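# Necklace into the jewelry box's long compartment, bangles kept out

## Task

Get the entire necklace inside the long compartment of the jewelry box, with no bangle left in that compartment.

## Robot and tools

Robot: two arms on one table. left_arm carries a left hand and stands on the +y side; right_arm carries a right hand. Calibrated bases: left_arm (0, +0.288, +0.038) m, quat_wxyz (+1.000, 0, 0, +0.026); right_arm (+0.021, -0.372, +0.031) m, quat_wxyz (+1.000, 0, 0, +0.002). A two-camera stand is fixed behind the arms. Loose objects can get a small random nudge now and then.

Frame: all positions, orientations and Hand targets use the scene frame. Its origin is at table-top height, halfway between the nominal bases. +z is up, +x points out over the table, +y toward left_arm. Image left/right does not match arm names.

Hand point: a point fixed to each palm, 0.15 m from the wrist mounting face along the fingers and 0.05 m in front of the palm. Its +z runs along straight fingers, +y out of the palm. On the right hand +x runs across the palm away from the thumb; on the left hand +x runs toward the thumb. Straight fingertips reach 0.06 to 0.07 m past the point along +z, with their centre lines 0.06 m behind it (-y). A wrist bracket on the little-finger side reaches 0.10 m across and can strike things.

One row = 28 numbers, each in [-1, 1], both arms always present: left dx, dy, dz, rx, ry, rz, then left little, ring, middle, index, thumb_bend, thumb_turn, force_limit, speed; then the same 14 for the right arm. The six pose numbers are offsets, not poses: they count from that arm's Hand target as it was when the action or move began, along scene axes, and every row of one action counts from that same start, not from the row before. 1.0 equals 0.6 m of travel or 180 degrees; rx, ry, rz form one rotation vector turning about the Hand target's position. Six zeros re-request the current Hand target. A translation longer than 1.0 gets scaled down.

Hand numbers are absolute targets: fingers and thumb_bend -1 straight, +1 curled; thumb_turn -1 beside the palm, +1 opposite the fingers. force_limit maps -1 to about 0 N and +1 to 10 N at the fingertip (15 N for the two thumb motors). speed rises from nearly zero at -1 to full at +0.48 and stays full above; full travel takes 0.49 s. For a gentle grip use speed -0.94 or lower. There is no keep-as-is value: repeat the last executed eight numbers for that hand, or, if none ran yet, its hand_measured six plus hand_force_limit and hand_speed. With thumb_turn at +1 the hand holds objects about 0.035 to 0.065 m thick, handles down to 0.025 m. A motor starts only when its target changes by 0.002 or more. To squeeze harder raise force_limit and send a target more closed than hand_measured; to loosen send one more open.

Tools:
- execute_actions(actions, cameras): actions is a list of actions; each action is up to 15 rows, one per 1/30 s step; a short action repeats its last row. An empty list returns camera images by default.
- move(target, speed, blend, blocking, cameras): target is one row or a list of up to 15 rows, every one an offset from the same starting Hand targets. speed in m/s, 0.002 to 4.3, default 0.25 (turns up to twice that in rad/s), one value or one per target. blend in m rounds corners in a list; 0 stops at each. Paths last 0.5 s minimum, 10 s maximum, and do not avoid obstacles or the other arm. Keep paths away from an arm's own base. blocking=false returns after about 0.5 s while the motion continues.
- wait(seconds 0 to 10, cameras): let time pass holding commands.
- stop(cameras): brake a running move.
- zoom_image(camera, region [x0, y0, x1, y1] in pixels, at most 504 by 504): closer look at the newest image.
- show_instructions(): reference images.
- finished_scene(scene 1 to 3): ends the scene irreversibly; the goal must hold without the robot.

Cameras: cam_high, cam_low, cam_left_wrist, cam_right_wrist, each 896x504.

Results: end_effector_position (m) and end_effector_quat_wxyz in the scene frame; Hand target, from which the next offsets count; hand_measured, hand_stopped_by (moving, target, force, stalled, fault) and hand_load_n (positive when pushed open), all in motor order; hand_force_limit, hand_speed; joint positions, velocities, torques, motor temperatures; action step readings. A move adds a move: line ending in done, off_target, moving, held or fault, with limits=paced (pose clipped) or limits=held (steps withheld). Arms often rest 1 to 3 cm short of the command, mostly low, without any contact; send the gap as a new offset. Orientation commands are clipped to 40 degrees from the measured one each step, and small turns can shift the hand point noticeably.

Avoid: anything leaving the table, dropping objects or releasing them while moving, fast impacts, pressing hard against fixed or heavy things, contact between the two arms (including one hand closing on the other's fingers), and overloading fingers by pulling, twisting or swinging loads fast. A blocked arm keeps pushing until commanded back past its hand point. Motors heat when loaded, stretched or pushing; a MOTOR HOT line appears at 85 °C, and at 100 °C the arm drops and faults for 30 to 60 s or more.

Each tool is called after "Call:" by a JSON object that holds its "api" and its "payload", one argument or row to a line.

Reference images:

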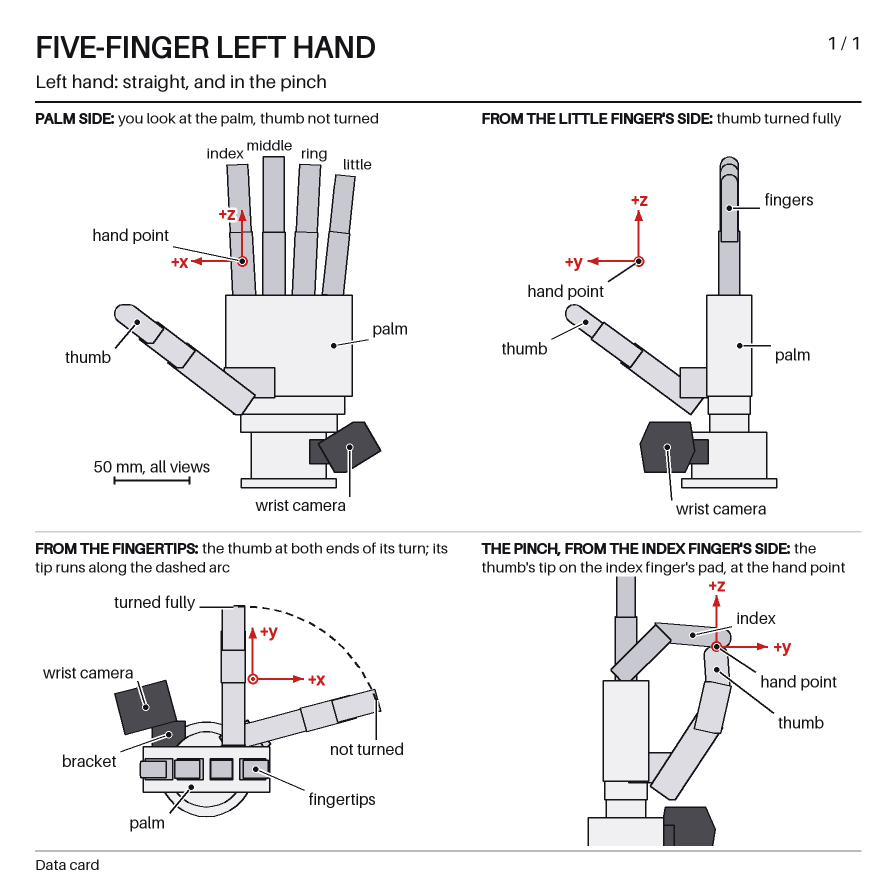

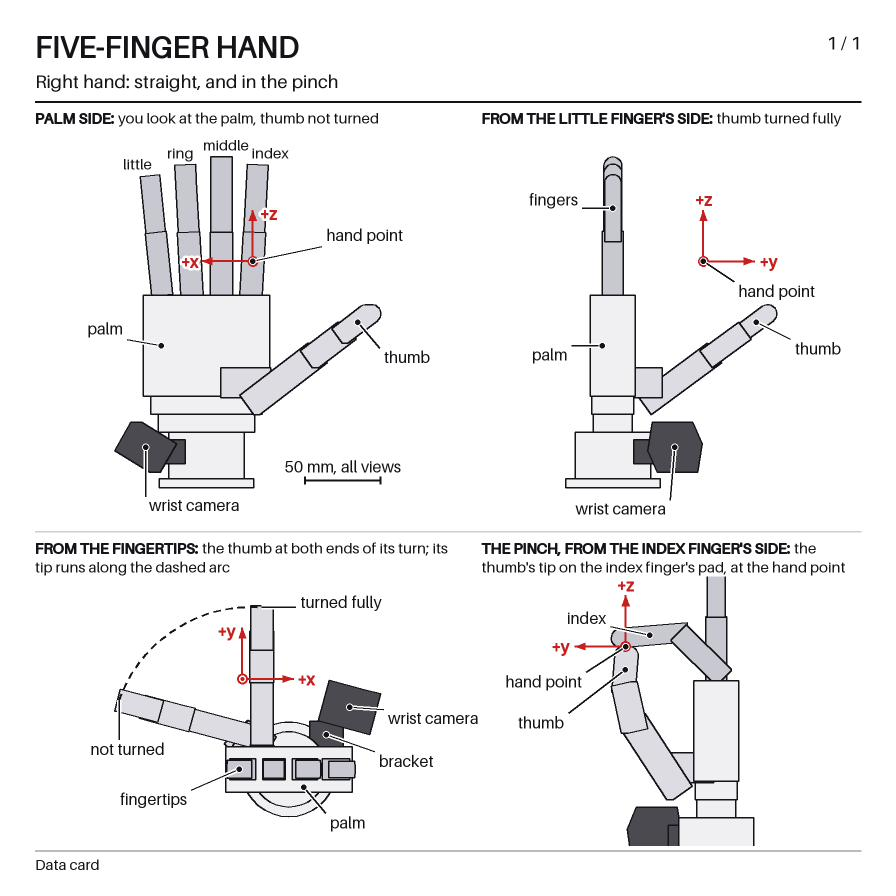

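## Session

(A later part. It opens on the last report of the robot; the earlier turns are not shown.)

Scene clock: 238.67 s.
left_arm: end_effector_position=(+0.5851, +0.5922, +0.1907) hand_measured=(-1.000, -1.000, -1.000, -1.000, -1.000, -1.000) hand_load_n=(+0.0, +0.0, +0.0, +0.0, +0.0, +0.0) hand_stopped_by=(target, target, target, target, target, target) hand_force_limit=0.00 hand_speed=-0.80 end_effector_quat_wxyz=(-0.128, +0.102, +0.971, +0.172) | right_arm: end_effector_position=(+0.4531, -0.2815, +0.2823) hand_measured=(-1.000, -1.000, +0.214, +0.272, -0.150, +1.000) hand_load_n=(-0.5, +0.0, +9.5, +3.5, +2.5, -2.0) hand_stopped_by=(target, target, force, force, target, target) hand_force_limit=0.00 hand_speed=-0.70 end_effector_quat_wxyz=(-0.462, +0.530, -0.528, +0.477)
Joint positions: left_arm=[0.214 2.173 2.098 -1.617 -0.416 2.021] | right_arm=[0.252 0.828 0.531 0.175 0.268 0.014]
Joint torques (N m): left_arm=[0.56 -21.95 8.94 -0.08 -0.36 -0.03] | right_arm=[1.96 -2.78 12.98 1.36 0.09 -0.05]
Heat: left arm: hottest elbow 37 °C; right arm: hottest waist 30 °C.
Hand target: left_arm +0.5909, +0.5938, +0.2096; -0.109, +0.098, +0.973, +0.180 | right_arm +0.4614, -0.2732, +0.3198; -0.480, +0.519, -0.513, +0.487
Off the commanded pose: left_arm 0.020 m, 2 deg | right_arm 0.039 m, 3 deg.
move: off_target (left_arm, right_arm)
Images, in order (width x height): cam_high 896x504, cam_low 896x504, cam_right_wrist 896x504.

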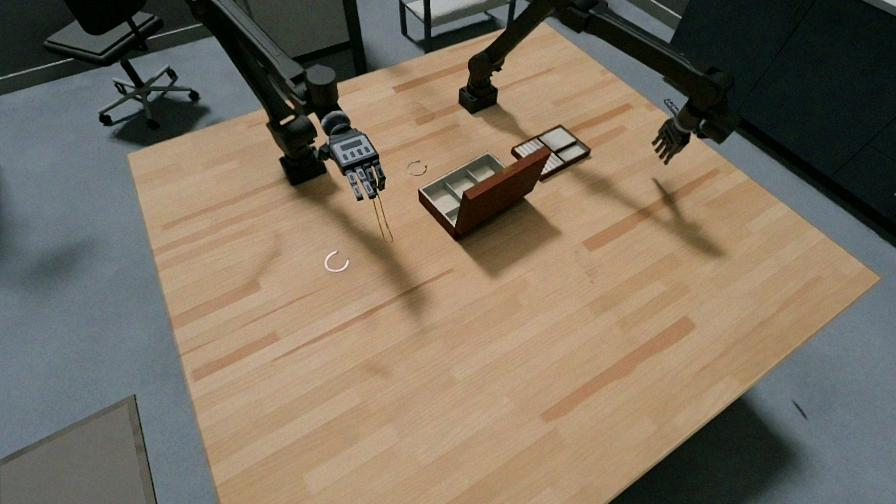

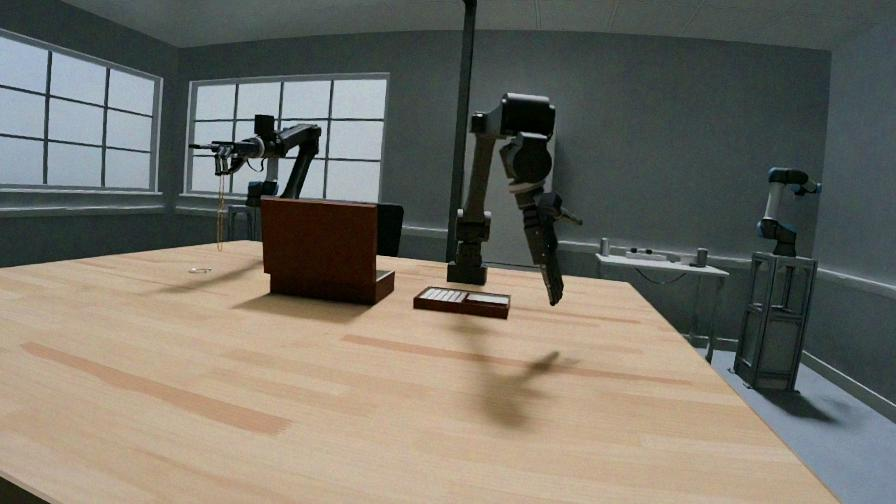

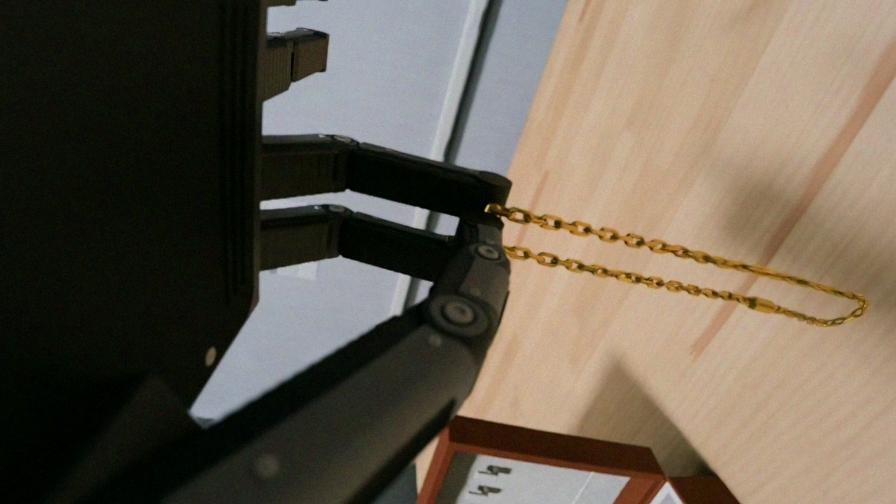

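Call:
{"api": "move", "payload": {
  "target": [
    [0,0,0,0,0,0,-1,-1,-1,-1,-1,-1,0,-0.8,-0.03,0.0,0.02,0,0.0,0,-1,-1,0.7,0.7,-0.15,1,0.0,-0.7],
    [0,0,0,0,0,0,-1,-1,-1,-1,-1,-1,0,-0.8,-0.06,0.49,0.02,0,0.0,0,-1,-1,0.7,0.7,-0.15,1,0.0,-0.7]
  ],
  "speed": 0.15,
  "blend": [0.05,0],
  "cameras": ["cam_high","cam_right_wrist","cam_low"]
}}

Call:
{"api": "zoom_image", "payload": {
  "camera": "cam_high",
  "region": [400, 110, 580, 240]
}}

Scene clock: 242.57 s.
left_arm: end_effector_position=(+0.5851, +0.5922, +0.1907) hand_measured=(-1.000, -1.000, -1.000, -1.000, -1.000, -1.000) hand_load_n=(+0.0, +0.0, +0.0, +0.0, +0.0, +0.0) hand_stopped_by=(target, target, target, target, target, target) hand_force_limit=0.00 hand_speed=-0.80 end_effector_quat_wxyz=(-0.128, +0.102, +0.971, +0.172) | right_arm: end_effector_position=(+0.4191, +0.0006, +0.3040) hand_measured=(-1.000, -1.000, +0.214, +0.272, -0.150, +1.000) hand_load_n=(+0.0, -0.5, +9.5, +3.0, +2.5, -2.5) hand_stopped_by=(target, target, force, force, target, target) hand_force_limit=0.00 hand_speed=-0.70 end_effector_quat_wxyz=(-0.453, +0.541, -0.506, +0.496)
Joint positions: left_arm=[0.214 2.173 2.098 -1.617 -0.416 2.021] | right_arm=[1.025 1.29 0.9 0.199 1.032 0.084]
Joint torques (N m): left_arm=[0.79 -21.95 9.02 -0.14 -0.36 0] | right_arm=[1.55 -5.83 12.34 2.43 0.21 0.2]
Heat: left arm: hottest elbow 37 °C; right arm: hottest elbow 31 °C.
Hand target: left_arm +0.5909, +0.5938, +0.2096; -0.109, +0.098, +0.973, +0.180 | right_arm +0.4254, +0.0209, +0.3319; -0.481, +0.519, -0.513, +0.487
Off the commanded pose: left_arm 0.020 m, 2 deg | right_arm 0.035 m, 4 deg.
move: off_target (left_arm, right_arm); blend cut to 0.0101 m at target 1
Images, in order (width x height): cam_high 896x504, cam_low 896x504, cam_right_wrist 896x504.

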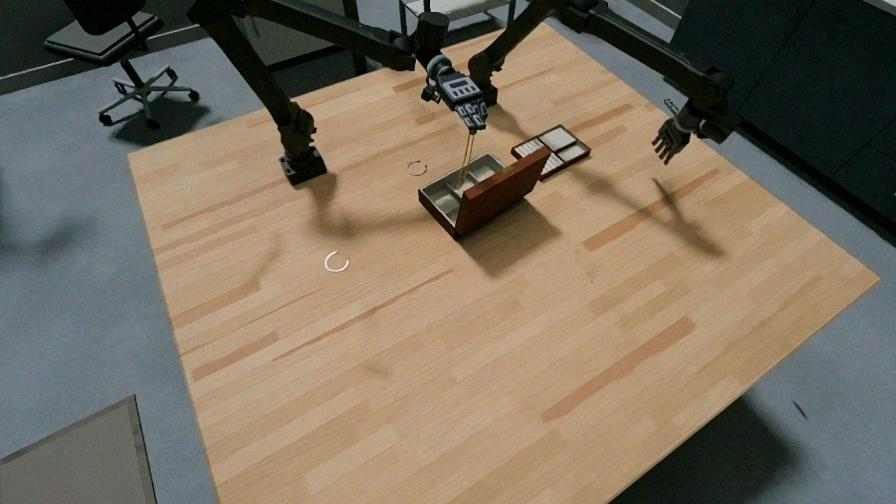

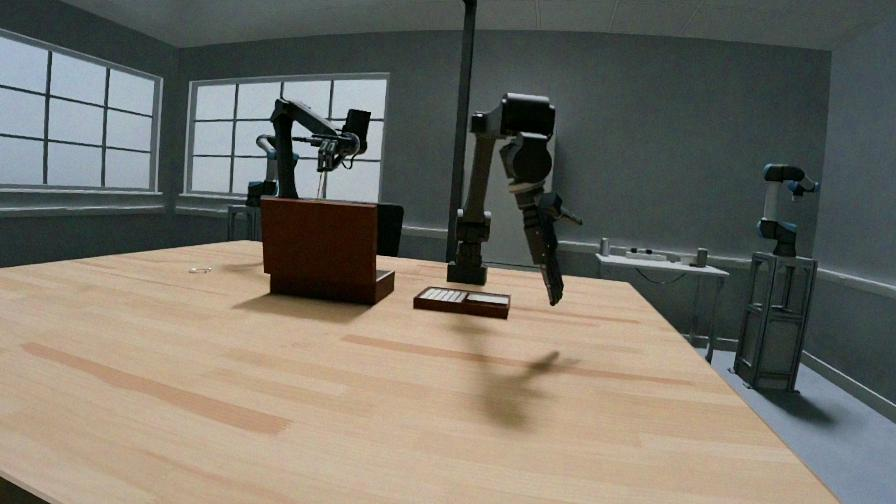

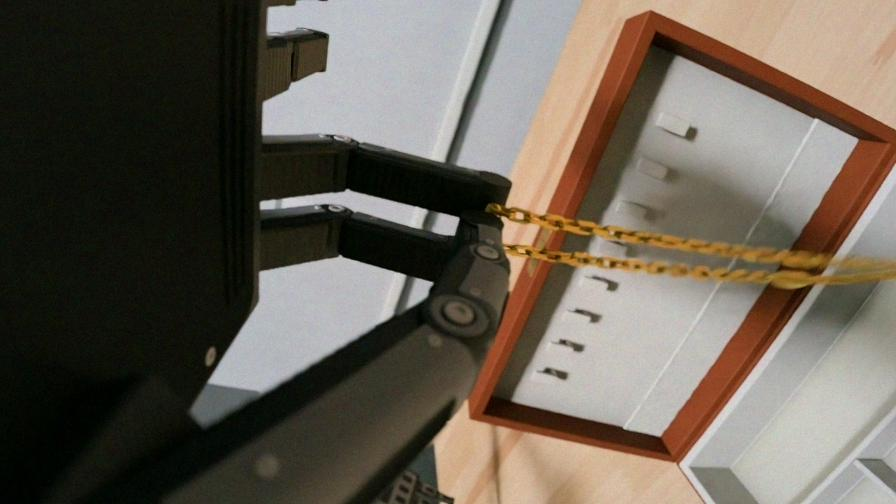

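Scaled by 2.800 from the camera's 896x504 image, which has a finer 1280x720 frame.

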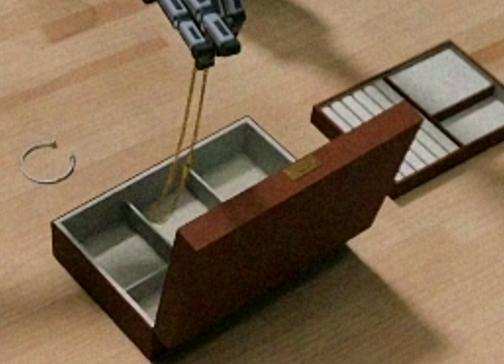

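Call:
{"api": "wait", "payload": {
  "seconds": 1,
  "cameras": ["cam_high","cam_right_wrist"]
}}

Call:
{"api": "zoom_image", "payload": {
  "camera": "cam_high",
  "region": [400, 110, 580, 240]
}}

Scene clock: 244.40 s.
left_arm: end_effector_position=(+0.5851, +0.5922, +0.1907) hand_measured=(-1.000, -1.000, -1.000, -1.000, -1.000, -1.000) hand_load_n=(+0.0, +0.0, +0.0, +0.0, +0.0, +0.0) hand_stopped_by=(target, target, target, target, target, target) hand_force_limit=0.00 hand_speed=-0.80 end_effector_quat_wxyz=(-0.128, +0.102, +0.971, +0.172) | right_arm: end_effector_position=(+0.4191, +0.0006, +0.3040) hand_measured=(-1.000, -1.000, +0.214, +0.272, -0.150, +1.000) hand_load_n=(+0.0, +0.0, +10.0, +3.0, +2.5, -2.0) hand_stopped_by=(target, target, force, force, target, target) hand_force_limit=0.00 hand_speed=-0.70 end_effector_quat_wxyz=(-0.453, +0.541, -0.506, +0.496)
Joint positions: left_arm=[0.214 2.173 2.098 -1.617 -0.416 2.021] | right_arm=[1.025 1.29 0.9 0.199 1.032 0.084]
Joint torques (N m): left_arm=[0.56 -21.71 9.01 -0.09 -0.35 0] | right_arm=[1.55 -5.83 12.34 2.44 0.19 0.2]
Heat: left arm: hottest elbow 37 °C; right arm: hottest elbow 31 °C.
Hand target: left_arm +0.5909, +0.5938, +0.2096; -0.109, +0.098, +0.973, +0.180 | right_arm +0.4254, +0.0209, +0.3319; -0.481, +0.519, -0.513, +0.487
Off the commanded pose: left_arm 0.020 m, 2 deg | right_arm 0.035 m, 4 deg.
wait: 1.00 s; at rest from the start
Images, in order (width x height): cam_high 896x504, cam_right_wrist 896x504.

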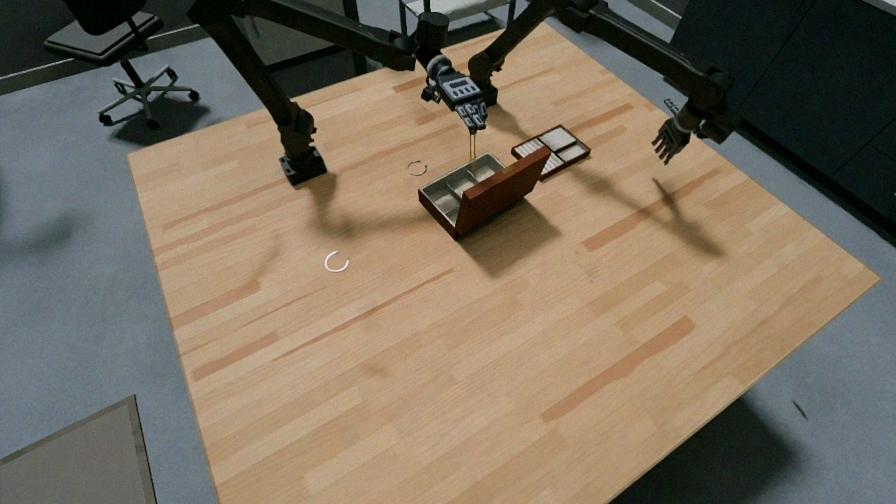

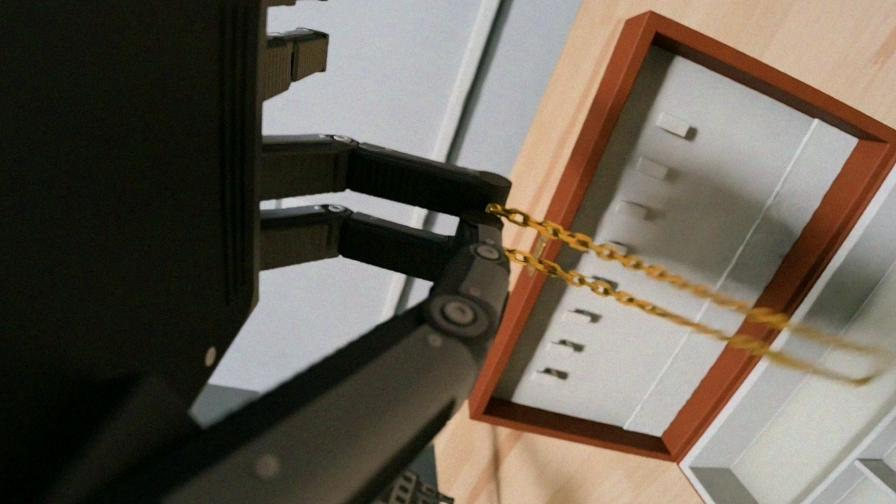

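Scaled by 2.800 from the camera's 896x504 image, which has a finer 1280x720 frame.

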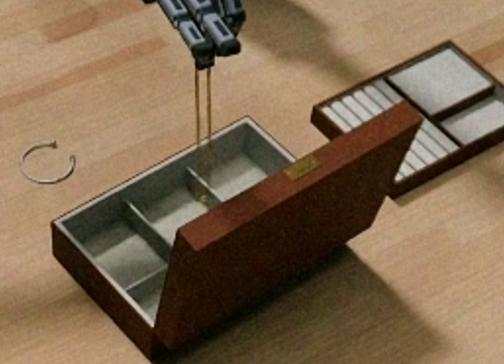

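Call:
{"api": "move", "payload": {
  "target": [
    [0,0,0,0,0,0,-1,-1,-1,-1,-1,-1,0,-0.8,0.0,0.0,-0.117,0,0.0,0,-1,-1,0.7,0.7,-0.15,1,0.0,-0.7]
  ],
  "speed": 0.08
}}

Call:
{"api": "wait", "payload": {
  "seconds": 1.5,
  "cameras": ["cam_high","cam_right_wrist"]
}}

Call:
{"api": "zoom_image", "payload": {
  "camera": "cam_high",
  "region": [410, 120, 550, 240]
}}

Call:
{"api": "zoom_image", "payload": {
  "camera": "cam_right_wrist",
  "region": [560, 150, 896, 450]
}}

Scene clock: 247.27 s.
left_arm: end_effector_position=(+0.5851, +0.5922, +0.1907) hand_measured=(-1.000, -1.000, -1.000, -1.000, -1.000, -1.000) hand_load_n=(+0.0, +0.0, +0.0, +0.0, +0.0, +0.0) hand_stopped_by=(target, target, target, target, target, target) hand_force_limit=0.00 hand_speed=-0.80 end_effector_quat_wxyz=(-0.128, +0.102, +0.971, +0.172) | right_arm: end_effector_position=(+0.4268, +0.0136, +0.2615) hand_measured=(-1.000, -1.000, +0.214, +0.272, -0.150, +1.000) hand_load_n=(-0.5, +0.0, +9.5, +3.0, +3.0, -2.0) hand_stopped_by=(target, target, force, force, target, target) hand_force_limit=0.00 hand_speed=-0.70 end_effector_quat_wxyz=(-0.472, +0.524, -0.511, +0.491)
Joint positions: left_arm=[0.214 2.173 2.098 -1.617 -0.416 2.021] | right_arm=[1.025 1.389 0.839 0.408 1.032 0.089]
Joint torques (N m): left_arm=[0.62 -21.6 9.01 -0.16 -0.35 0] | right_arm=[1.49 -6.59 7.79 2.48 0.13 0.15]
Heat: left arm: hottest elbow 37 °C; right arm: hottest elbow 31 °C.
Hand target: left_arm +0.5909, +0.5938, +0.2096; -0.109, +0.098, +0.973, +0.180 | right_arm +0.4254, +0.0209, +0.2616; -0.480, +0.519, -0.513, +0.487
Off the commanded pose: left_arm 0.020 m, 2 deg | right_arm 0.007 m, 1 deg.
move: off_target (left_arm)

Scene clock: 248.77 s.
left_arm: end_effector_position=(+0.5851, +0.5922, +0.1907) hand_measured=(-1.000, -1.000, -1.000, -1.000, -1.000, -1.000) hand_load_n=(+0.0, +0.0, +0.0, +0.0, +0.0, +0.0) hand_stopped_by=(target, target, target, target, target, target) hand_force_limit=0.00 hand_speed=-0.80 end_effector_quat_wxyz=(-0.128, +0.102, +0.971, +0.172) | right_arm: end_effector_position=(+0.4268, +0.0137, +0.2615) hand_measured=(-1.000, -1.000, +0.214, +0.272, -0.150, +1.000) hand_load_n=(+0.0, +0.0, +9.5, +3.5, +2.5, -2.0) hand_stopped_by=(target, target, force, force, target, target) hand_force_limit=0.00 hand_speed=-0.70 end_effector_quat_wxyz=(-0.472, +0.524, -0.511, +0.491)
Joint positions: left_arm=[0.214 2.173 2.098 -1.617 -0.416 2.021] | right_arm=[1.025 1.389 0.839 0.408 1.032 0.089]
Joint torques (N m): left_arm=[0.56 -21.77 8.91 -0.16 -0.36 0] | right_arm=[1.49 -6.59 7.79 2.44 0.13 0.14]
Heat: left arm: hottest elbow 37 °C; right arm: hottest elbow 31 °C.
Hand target: left_arm +0.5909, +0.5938, +0.2096; -0.109, +0.098, +0.973, +0.180 | right_arm +0.4254, +0.0209, +0.2616; -0.480, +0.519, -0.513, +0.487
Off the commanded pose: left_arm 0.020 m, 2 deg | right_arm 0.007 m, 1 deg.
wait: 1.50 s; at rest by 0.17 s
Images, in order (width x height): cam_high 896x504, cam_right_wrist 896x504.

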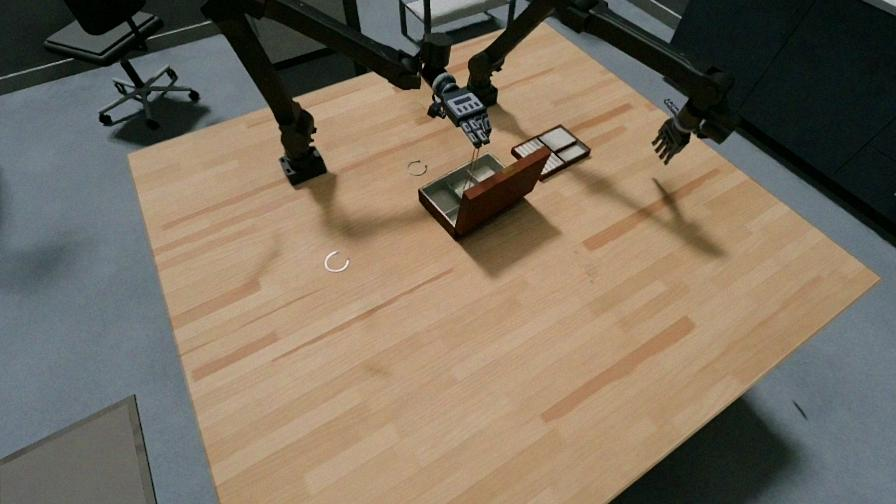

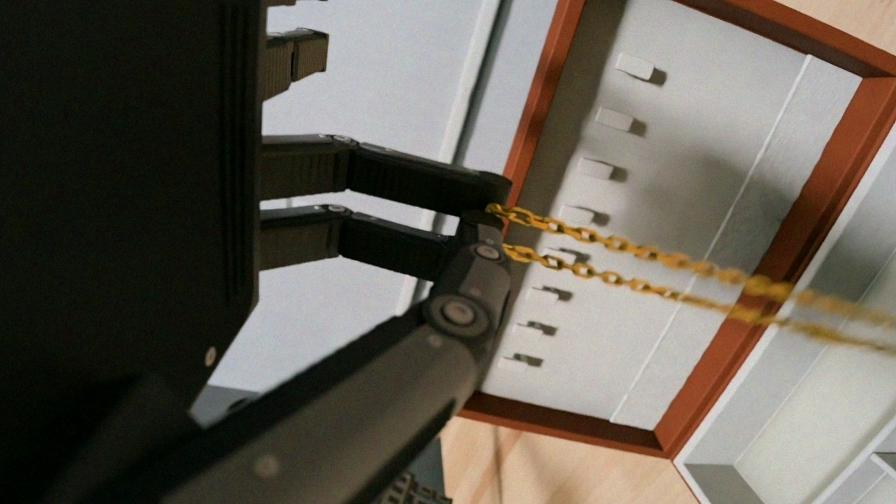

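Scaled by 3.600 from the camera's 896x504 image, which has a finer 1280x720 frame.

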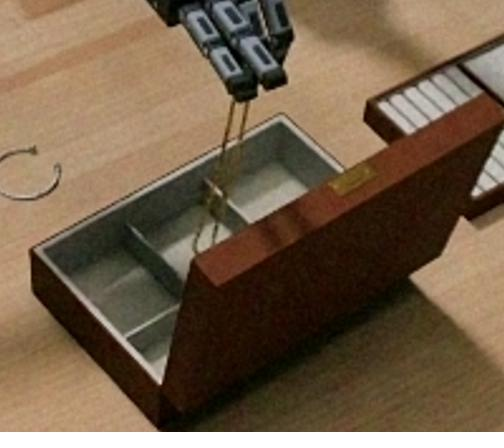

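Scaled by 1.500 from the camera's 896x504 image, which has a finer 1280x720 frame.

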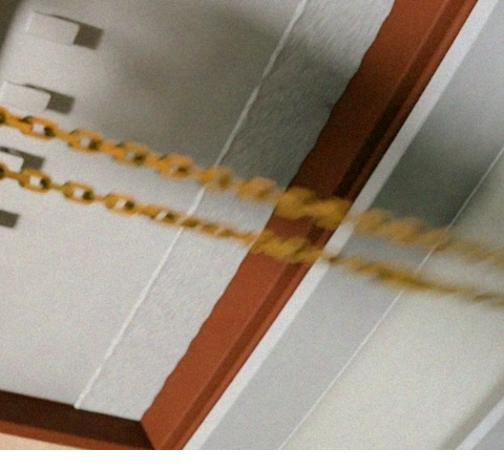

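Call:
{"api": "move", "payload": {
  "target": [
    [0,0,0,0,0,0,-1,-1,-1,-1,-1,-1,0,-0.8,0.008,0.05,0.0,0,0.0,0,0.25,0.25,0.7,0.7,-0.15,1,0.0,-0.4],
    [0,0,0,0,0,0,-1,-1,-1,-1,-1,-1,0,-0.8,0.008,0.05,-0.1,0,0.0,0,0.25,0.25,0.7,0.7,-0.15,1,0.0,-0.4]
  ],
  "speed": 0.06
}}

Call:
{"api": "wait", "payload": {
  "seconds": 0.5,
  "cameras": ["cam_high","cam_right_wrist"]
}}

Call:
{"api": "zoom_image", "payload": {
  "camera": "cam_high",
  "region": [410, 120, 550, 240]
}}

Scene clock: 253.80 s.
left_arm: end_effector_position=(+0.5851, +0.5922, +0.1907) hand_measured=(-1.000, -1.000, -1.000, -1.000, -1.000, -1.000) hand_load_n=(+0.0, +0.0, +0.0, +0.0, +0.0, +0.0) hand_stopped_by=(target, target, target, target, target, target) hand_force_limit=0.00 hand_speed=-0.80 end_effector_quat_wxyz=(-0.128, +0.102, +0.971, +0.172) | right_arm: end_effector_position=(+0.4337, +0.0427, +0.2026) hand_measured=(+0.250, +0.250, +0.214, +0.272, -0.150, +1.000) hand_load_n=(+0.0, +0.0, +9.5, +3.5, +3.0, -2.5) hand_stopped_by=(target, target, force, force, target, target) hand_force_limit=0.00 hand_speed=-0.40 end_effector_quat_wxyz=(-0.471, +0.523, -0.512, +0.492)
Joint positions: left_arm=[0.214 2.173 2.098 -1.617 -0.416 2.021] | right_arm=[1.046 1.567 0.845 0.576 1.057 0.094]
Joint torques (N m): left_arm=[0.79 -21.6 8.98 -0.18 -0.35 0] | right_arm=[1.73 -7.94 7.02 2.47 0.13 0.16]
Heat: left arm: hottest elbow 37 °C; right arm: hottest elbow 31 °C.
Hand target: left_arm +0.5909, +0.5938, +0.2096; -0.109, +0.098, +0.973, +0.180 | right_arm +0.4302, +0.0509, +0.2016; -0.480, +0.519, -0.513, +0.487
Off the commanded pose: left_arm 0.020 m, 2 deg | right_arm 0.009 m, 1 deg.
move: off_target (left_arm)

Scene clock: 254.30 s.
left_arm: end_effector_position=(+0.5851, +0.5922, +0.1907) hand_measured=(-1.000, -1.000, -1.000, -1.000, -1.000, -1.000) hand_load_n=(+0.0, +0.0, +0.0, +0.0, +0.0, +0.0) hand_stopped_by=(target, target, target, target, target, target) hand_force_limit=0.00 hand_speed=-0.80 end_effector_quat_wxyz=(-0.128, +0.102, +0.971, +0.172) | right_arm: end_effector_position=(+0.4337, +0.0427, +0.2026) hand_measured=(+0.250, +0.250, +0.214, +0.272, -0.150, +1.000) hand_load_n=(+0.0, +0.0, +9.5, +3.0, +2.5, -2.5) hand_stopped_by=(target, target, force, force, target, target) hand_force_limit=0.00 hand_speed=-0.40 end_effector_quat_wxyz=(-0.471, +0.523, -0.512, +0.492)
Joint positions: left_arm=[0.214 2.173 2.098 -1.617 -0.416 2.021] | right_arm=[1.046 1.567 0.845 0.576 1.057 0.094]
Joint torques (N m): left_arm=[0.5 -21.89 8.99 -0.14 -0.36 0.01] | right_arm=[1.73 -7.94 7.02 2.4 0.13 0.16]
Heat: left arm: hottest elbow 37 °C; right arm: hottest elbow 31 °C.
Hand target: left_arm +0.5909, +0.5938, +0.2096; -0.109, +0.098, +0.973, +0.180 | right_arm +0.4302, +0.0509, +0.2016; -0.480, +0.519, -0.513, +0.487
Off the commanded pose: left_arm 0.020 m, 2 deg | right_arm 0.009 m, 1 deg.
wait: 0.50 s; at rest by 0.17 s
Images, in order (width x height): cam_high 896x504, cam_right_wrist 896x504.

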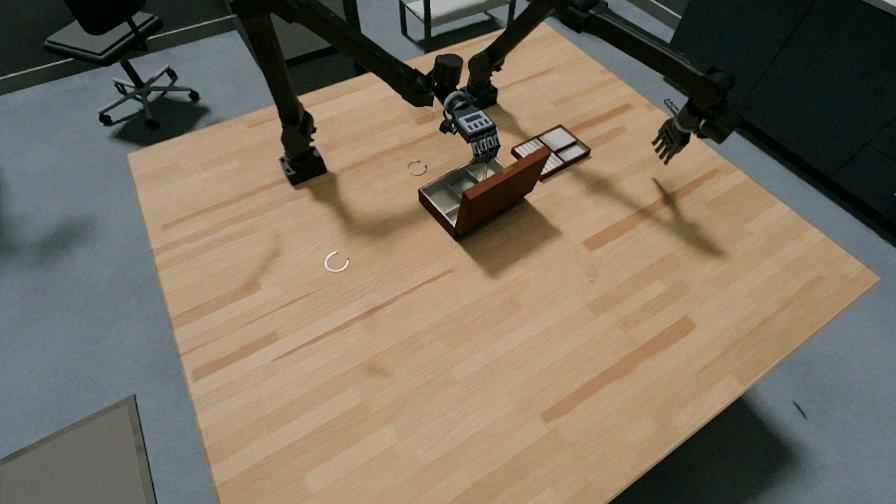

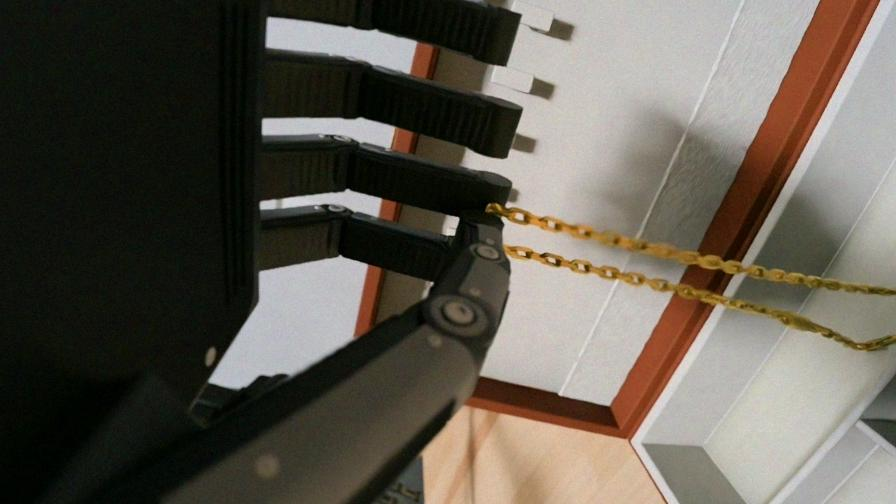

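Scaled by 3.600 from the camera's 896x504 image, which has a finer 1280x720 frame.

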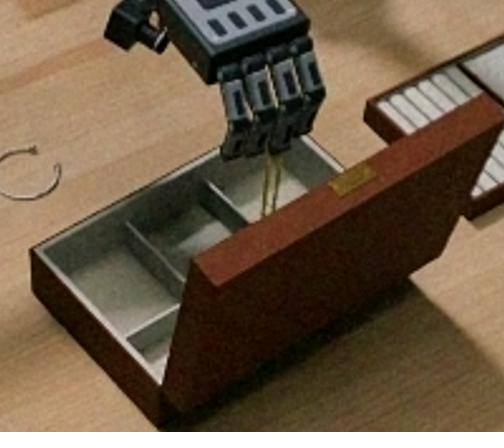

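Call:
{"api": "move", "payload": {
  "target": [0,0,0,0,0,0,-1,-1,-1,-1,-1,-1,0,-0.8,0,0,-0.04,0,0,0,0.25,0.25,0.7,0.7,-0.15,1,0.0,-0.4],
  "speed": 0.06,
  "cameras": ["cam_high","cam_right_wrist"]
}}

Scene clock: 257.50 s.
left_arm: end_effector_position=(+0.5851, +0.5922, +0.1907) hand_measured=(-1.000, -1.000, -1.000, -1.000, -1.000, -1.000) hand_load_n=(+0.5, -0.5, +0.0, +0.0, +0.0, +0.0) hand_stopped_by=(target, target, target, target, target, target) hand_force_limit=0.00 hand_speed=-0.80 end_effector_quat_wxyz=(-0.128, +0.102, +0.971, +0.172) | right_arm: end_effector_position=(+0.4339, +0.0431, +0.1794) hand_measured=(+0.250, +0.250, +0.214, +0.272, -0.150, +1.000) hand_load_n=(+0.0, +0.0, +9.5, +3.0, +2.5, -2.0) hand_stopped_by=(target, target, force, force, target, target) hand_force_limit=0.00 hand_speed=-0.40 end_effector_quat_wxyz=(-0.471, +0.523, -0.512, +0.492)
Joint positions: left_arm=[0.214 2.173 2.098 -1.617 -0.416 2.021] | right_arm=[1.046 1.617 0.824 0.648 1.057 0.094]
Joint torques (N m): left_arm=[0.5 -21.48 9.01 -0.12 -0.36 0.01] | right_arm=[1.73 -8.06 6.61 2.39 0.13 0.16]
Heat: left arm: hottest elbow 37 °C; right arm: hottest elbow 31 °C.
Hand target: left_arm +0.5909, +0.5938, +0.2096; -0.109, +0.098, +0.973, +0.180 | right_arm +0.4302, +0.0509, +0.1776; -0.480, +0.519, -0.513, +0.487
Off the commanded pose: left_arm 0.020 m, 2 deg | right_arm 0.009 m, 1 deg.
move: off_target (left_arm)
Images, in order (width x height): cam_high 896x504, cam_right_wrist 896x504.

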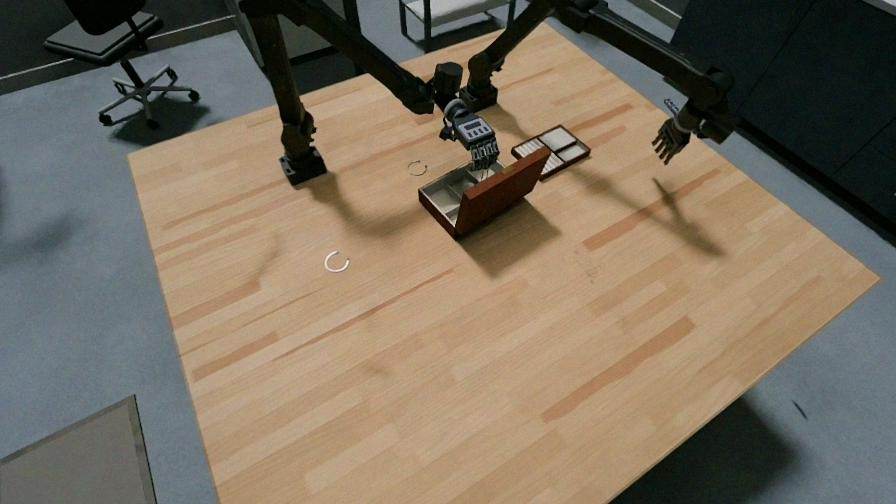

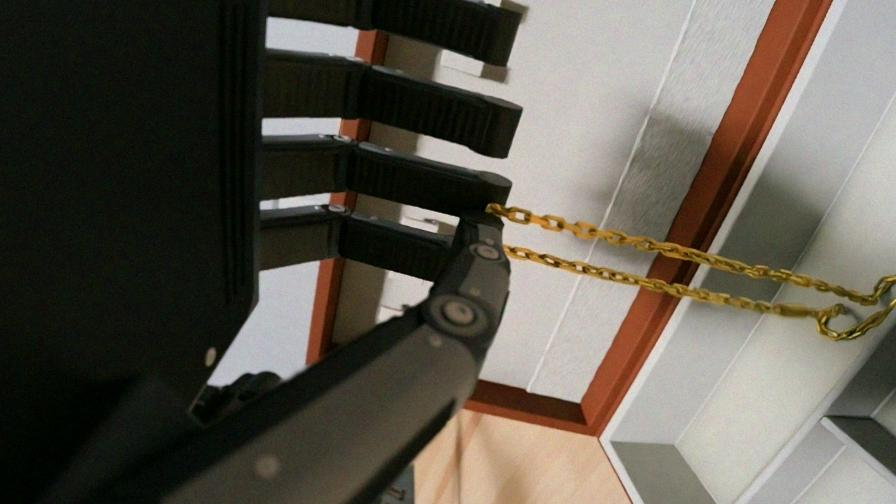

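Call:
{"api": "move", "payload": {
  "target": [0,0,0,0,0,0,-1,-1,-1,-1,-1,-1,0,-0.8,0.005,0,-0.05,0,0,0,0.25,0.25,0.7,0.7,-0.15,1,0.0,-0.4],
  "speed": 0.06,
  "cameras": ["cam_high","cam_right_wrist"]
}}

Call:
{"api": "zoom_image", "payload": {
  "camera": "cam_high",
  "region": [415, 140, 555, 240]
}}

Scene clock: 259.00 s.
left_arm: end_effector_position=(+0.5851, +0.5922, +0.1907) hand_measured=(-1.000, -1.000, -1.000, -1.000, -1.000, -1.000) hand_load_n=(+0.0, +0.0, +0.0, +0.0, +0.0, +0.0) hand_stopped_by=(target, target, target, target, target, target) hand_force_limit=0.00 hand_speed=-0.80 end_effector_quat_wxyz=(-0.128, +0.102, +0.971, +0.172) | right_arm: end_effector_position=(+0.4350, +0.0452, +0.1502) hand_measured=(+0.250, +0.250, +0.214, +0.272, -0.150, +1.000) hand_load_n=(+0.0, +0.0, +9.5, +3.0, +2.5, -2.0) hand_stopped_by=(target, target, force, force, target, target) hand_force_limit=0.00 hand_speed=-0.40 end_effector_quat_wxyz=(-0.473, +0.522, -0.512, +0.492)
Joint positions: left_arm=[0.214 2.173 2.098 -1.617 -0.416 2.021] | right_arm=[1.046 1.689 0.808 0.739 1.056 0.094]
Joint torques (N m): left_arm=[0.67 -21.89 9.03 -0.12 -0.36 0] | right_arm=[1.32 -8.41 6.13 2.39 -0.08 0.14]
Heat: left arm: hottest elbow 37 °C; right arm: hottest elbow 31 °C.
Hand target: left_arm +0.5909, +0.5938, +0.2096; -0.109, +0.098, +0.973, +0.180 | right_arm +0.4332, +0.0509, +0.1477; -0.480, +0.519, -0.513, +0.487
Off the commanded pose: left_arm 0.020 m, 2 deg | right_arm 0.007 m, 1 deg.
move: off_target (left_arm)
Images, in order (width x height): cam_high 896x504, cam_right_wrist 896x504.

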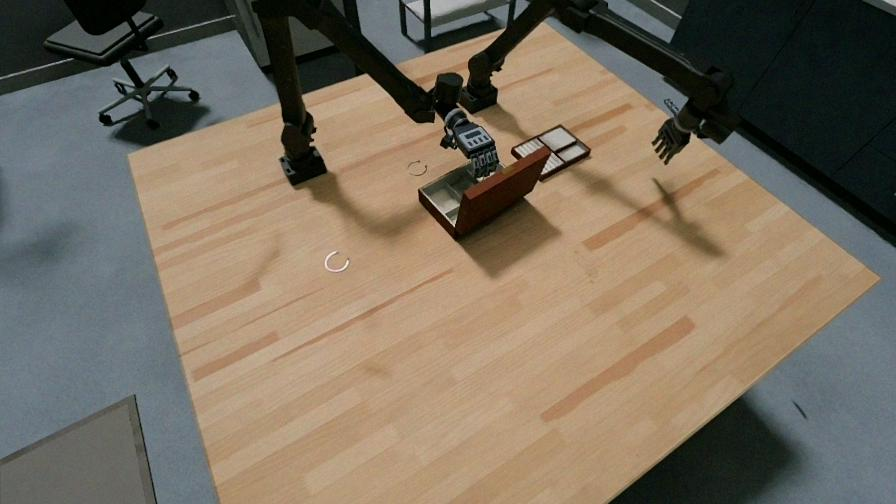

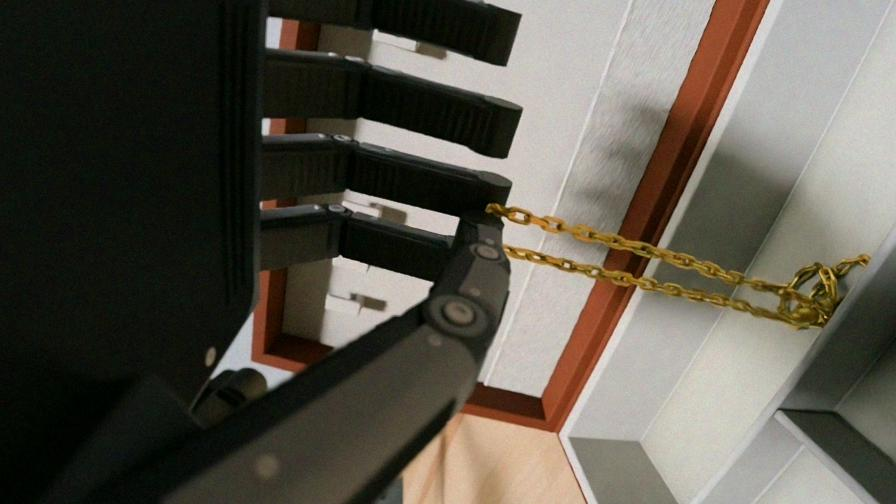

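Scaled by 3.600 from the camera's 896x504 image, which has a finer 1280x720 frame.

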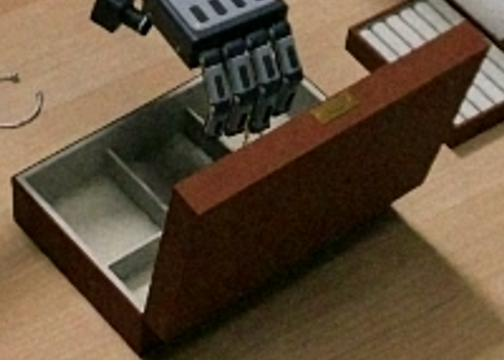

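Call:
{"api": "move", "payload": {
  "target": [0,0,0,0,0,0,-1,-1,-1,-1,-1,-1,0,-0.8,0.008,0,-0.06,0,0,0,0.25,0.25,0.7,0.7,-0.15,1,0.0,-0.4],
  "speed": 0.06,
  "cameras": ["cam_high","cam_right_wrist"]
}}

Call:
{"api": "zoom_image", "payload": {
  "camera": "cam_high",
  "region": [415, 140, 555, 240]
}}

Scene clock: 260.70 s.
left_arm: end_effector_position=(+0.5851, +0.5922, +0.1907) hand_measured=(-1.000, -1.000, -1.000, -1.000, -1.000, -1.000) hand_load_n=(+0.0, +0.0, +0.0, +0.0, +0.0, +0.0) hand_stopped_by=(target, target, target, target, target, target) hand_force_limit=0.00 hand_speed=-0.80 end_effector_quat_wxyz=(-0.128, +0.102, +0.971, +0.172) | right_arm: end_effector_position=(+0.4364, +0.0498, +0.1150) hand_measured=(+0.250, +0.250, +0.214, +0.272, -0.150, +1.000) hand_load_n=(+0.0, +0.0, +9.5, +3.0, +2.5, -2.0) hand_stopped_by=(target, target, force, force, target, target) hand_force_limit=0.00 hand_speed=-0.40 end_effector_quat_wxyz=(-0.476, +0.523, -0.511, +0.489)
Joint positions: left_arm=[0.214 2.173 2.098 -1.617 -0.416 2.021] | right_arm=[1.046 1.785 0.801 0.846 1.047 0.094]
Joint torques (N m): left_arm=[0.73 -21.95 8.96 -0.17 -0.34 -0.01] | right_arm=[0.62 -8.82 5.48 2.43 -0.09 0.11]
Heat: left arm: hottest elbow 37 °C; right arm: hottest elbow 31 °C.
Hand target: left_arm +0.5909, +0.5938, +0.2096; -0.109, +0.098, +0.973, +0.180 | right_arm +0.4380, +0.0509, +0.1116; -0.480, +0.519, -0.513, +0.487
Off the commanded pose: left_arm 0.020 m, 2 deg | right_arm 0.004 m, 1 deg.
move: off_target (left_arm)
Images, in order (width x height): cam_high 896x504, cam_right_wrist 896x504.

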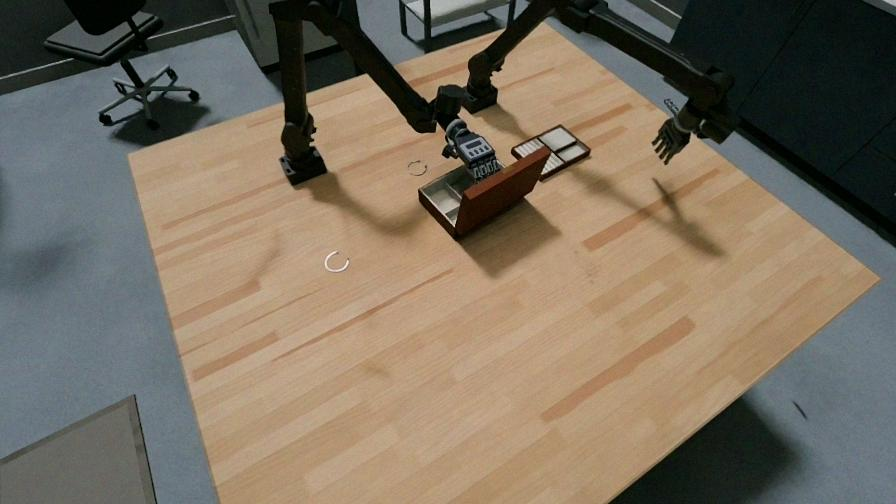

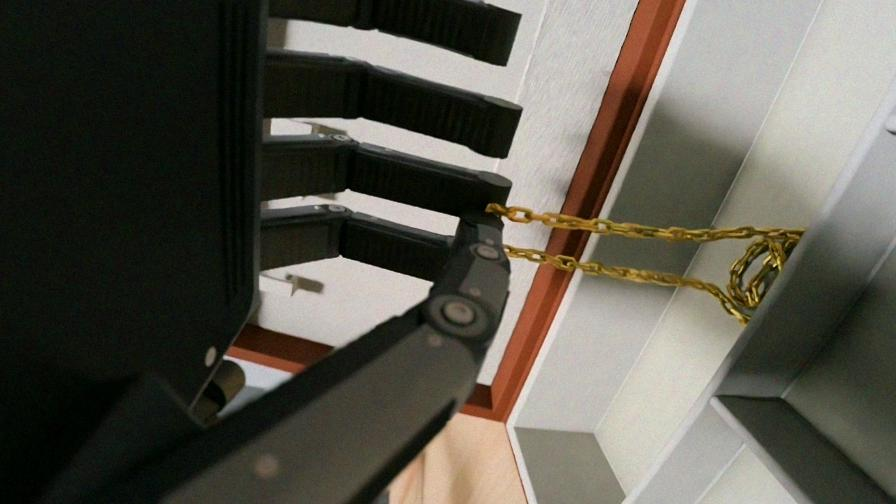

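Scaled by 3.600 from the camera's 896x504 image, which has a finer 1280x720 frame.

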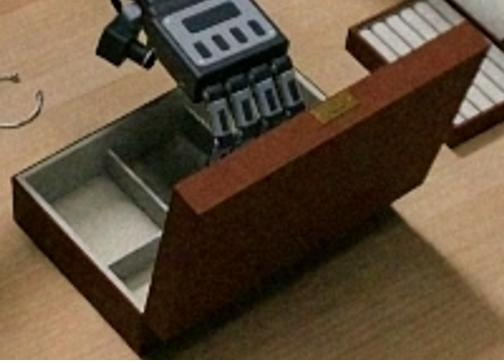

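Call:
{"api": "move", "payload": {
  "target": [0,0,0,0,0,0,-1,-1,-1,-1,-1,-1,0,-0.8,0.008,0,-0.04,0,0,0,0.25,0.25,0.7,0.7,-0.15,1,0.0,-0.4],
  "speed": 0.06,
  "cameras": ["cam_high","cam_right_wrist"]
}}

Call:
{"api": "zoom_image", "payload": {
  "camera": "cam_high",
  "region": [415, 140, 555, 240]
}}

Scene clock: 262.67 s.
left_arm: end_effector_position=(+0.5851, +0.5922, +0.1907) hand_measured=(-1.000, -1.000, -1.000, -1.000, -1.000, -1.000) hand_load_n=(+0.0, +0.0, +0.0, +0.0, +0.0, +0.0) hand_stopped_by=(target, target, target, target, target, target) hand_force_limit=0.00 hand_speed=-0.80 end_effector_quat_wxyz=(-0.128, +0.102, +0.971, +0.172) | right_arm: end_effector_position=(+0.4369, +0.0530, +0.0903) hand_measured=(+0.250, +0.250, +0.214, +0.272, -0.150, +1.000) hand_load_n=(+0.0, +0.0, +9.5, +3.5, +2.5, -2.0) hand_stopped_by=(target, target, force, force, target, target) hand_force_limit=0.00 hand_speed=-0.40 end_effector_quat_wxyz=(-0.478, +0.525, -0.509, +0.487)
Joint positions: left_arm=[0.214 2.173 2.098 -1.617 -0.416 2.021] | right_arm=[1.046 1.853 0.801 0.914 1.039 0.094]
Joint torques (N m): left_arm=[0.5 -21.83 8.96 -0.12 -0.34 0] | right_arm=[0.03 -9.17 5.31 2.4 -0.09 0.09]
Heat: left arm: hottest elbow 37 °C; right arm: hottest elbow 31 °C.
Hand target: left_arm +0.5909, +0.5938, +0.2096; -0.109, +0.098, +0.973, +0.180 | right_arm +0.4429, +0.0509, +0.0878; -0.481, +0.519, -0.513, +0.487
Off the commanded pose: left_arm 0.020 m, 2 deg | right_arm 0.007 m, 1 deg.
move: off_target (left_arm)
Images, in order (width x height): cam_high 896x504, cam_right_wrist 896x504.

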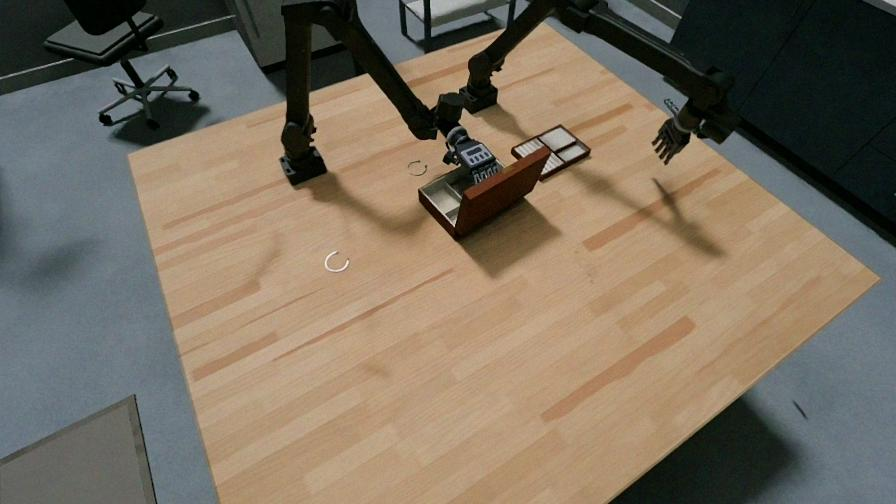

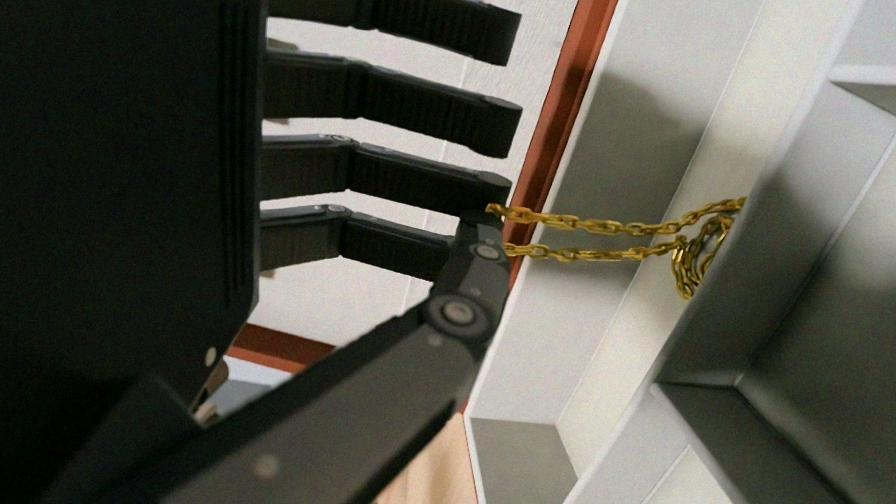

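Scaled by 3.600 from the camera's 896x504 image, which has a finer 1280x720 frame.

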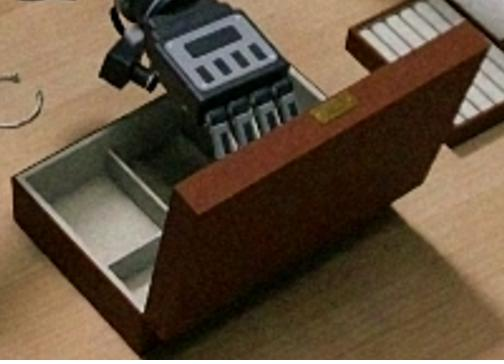

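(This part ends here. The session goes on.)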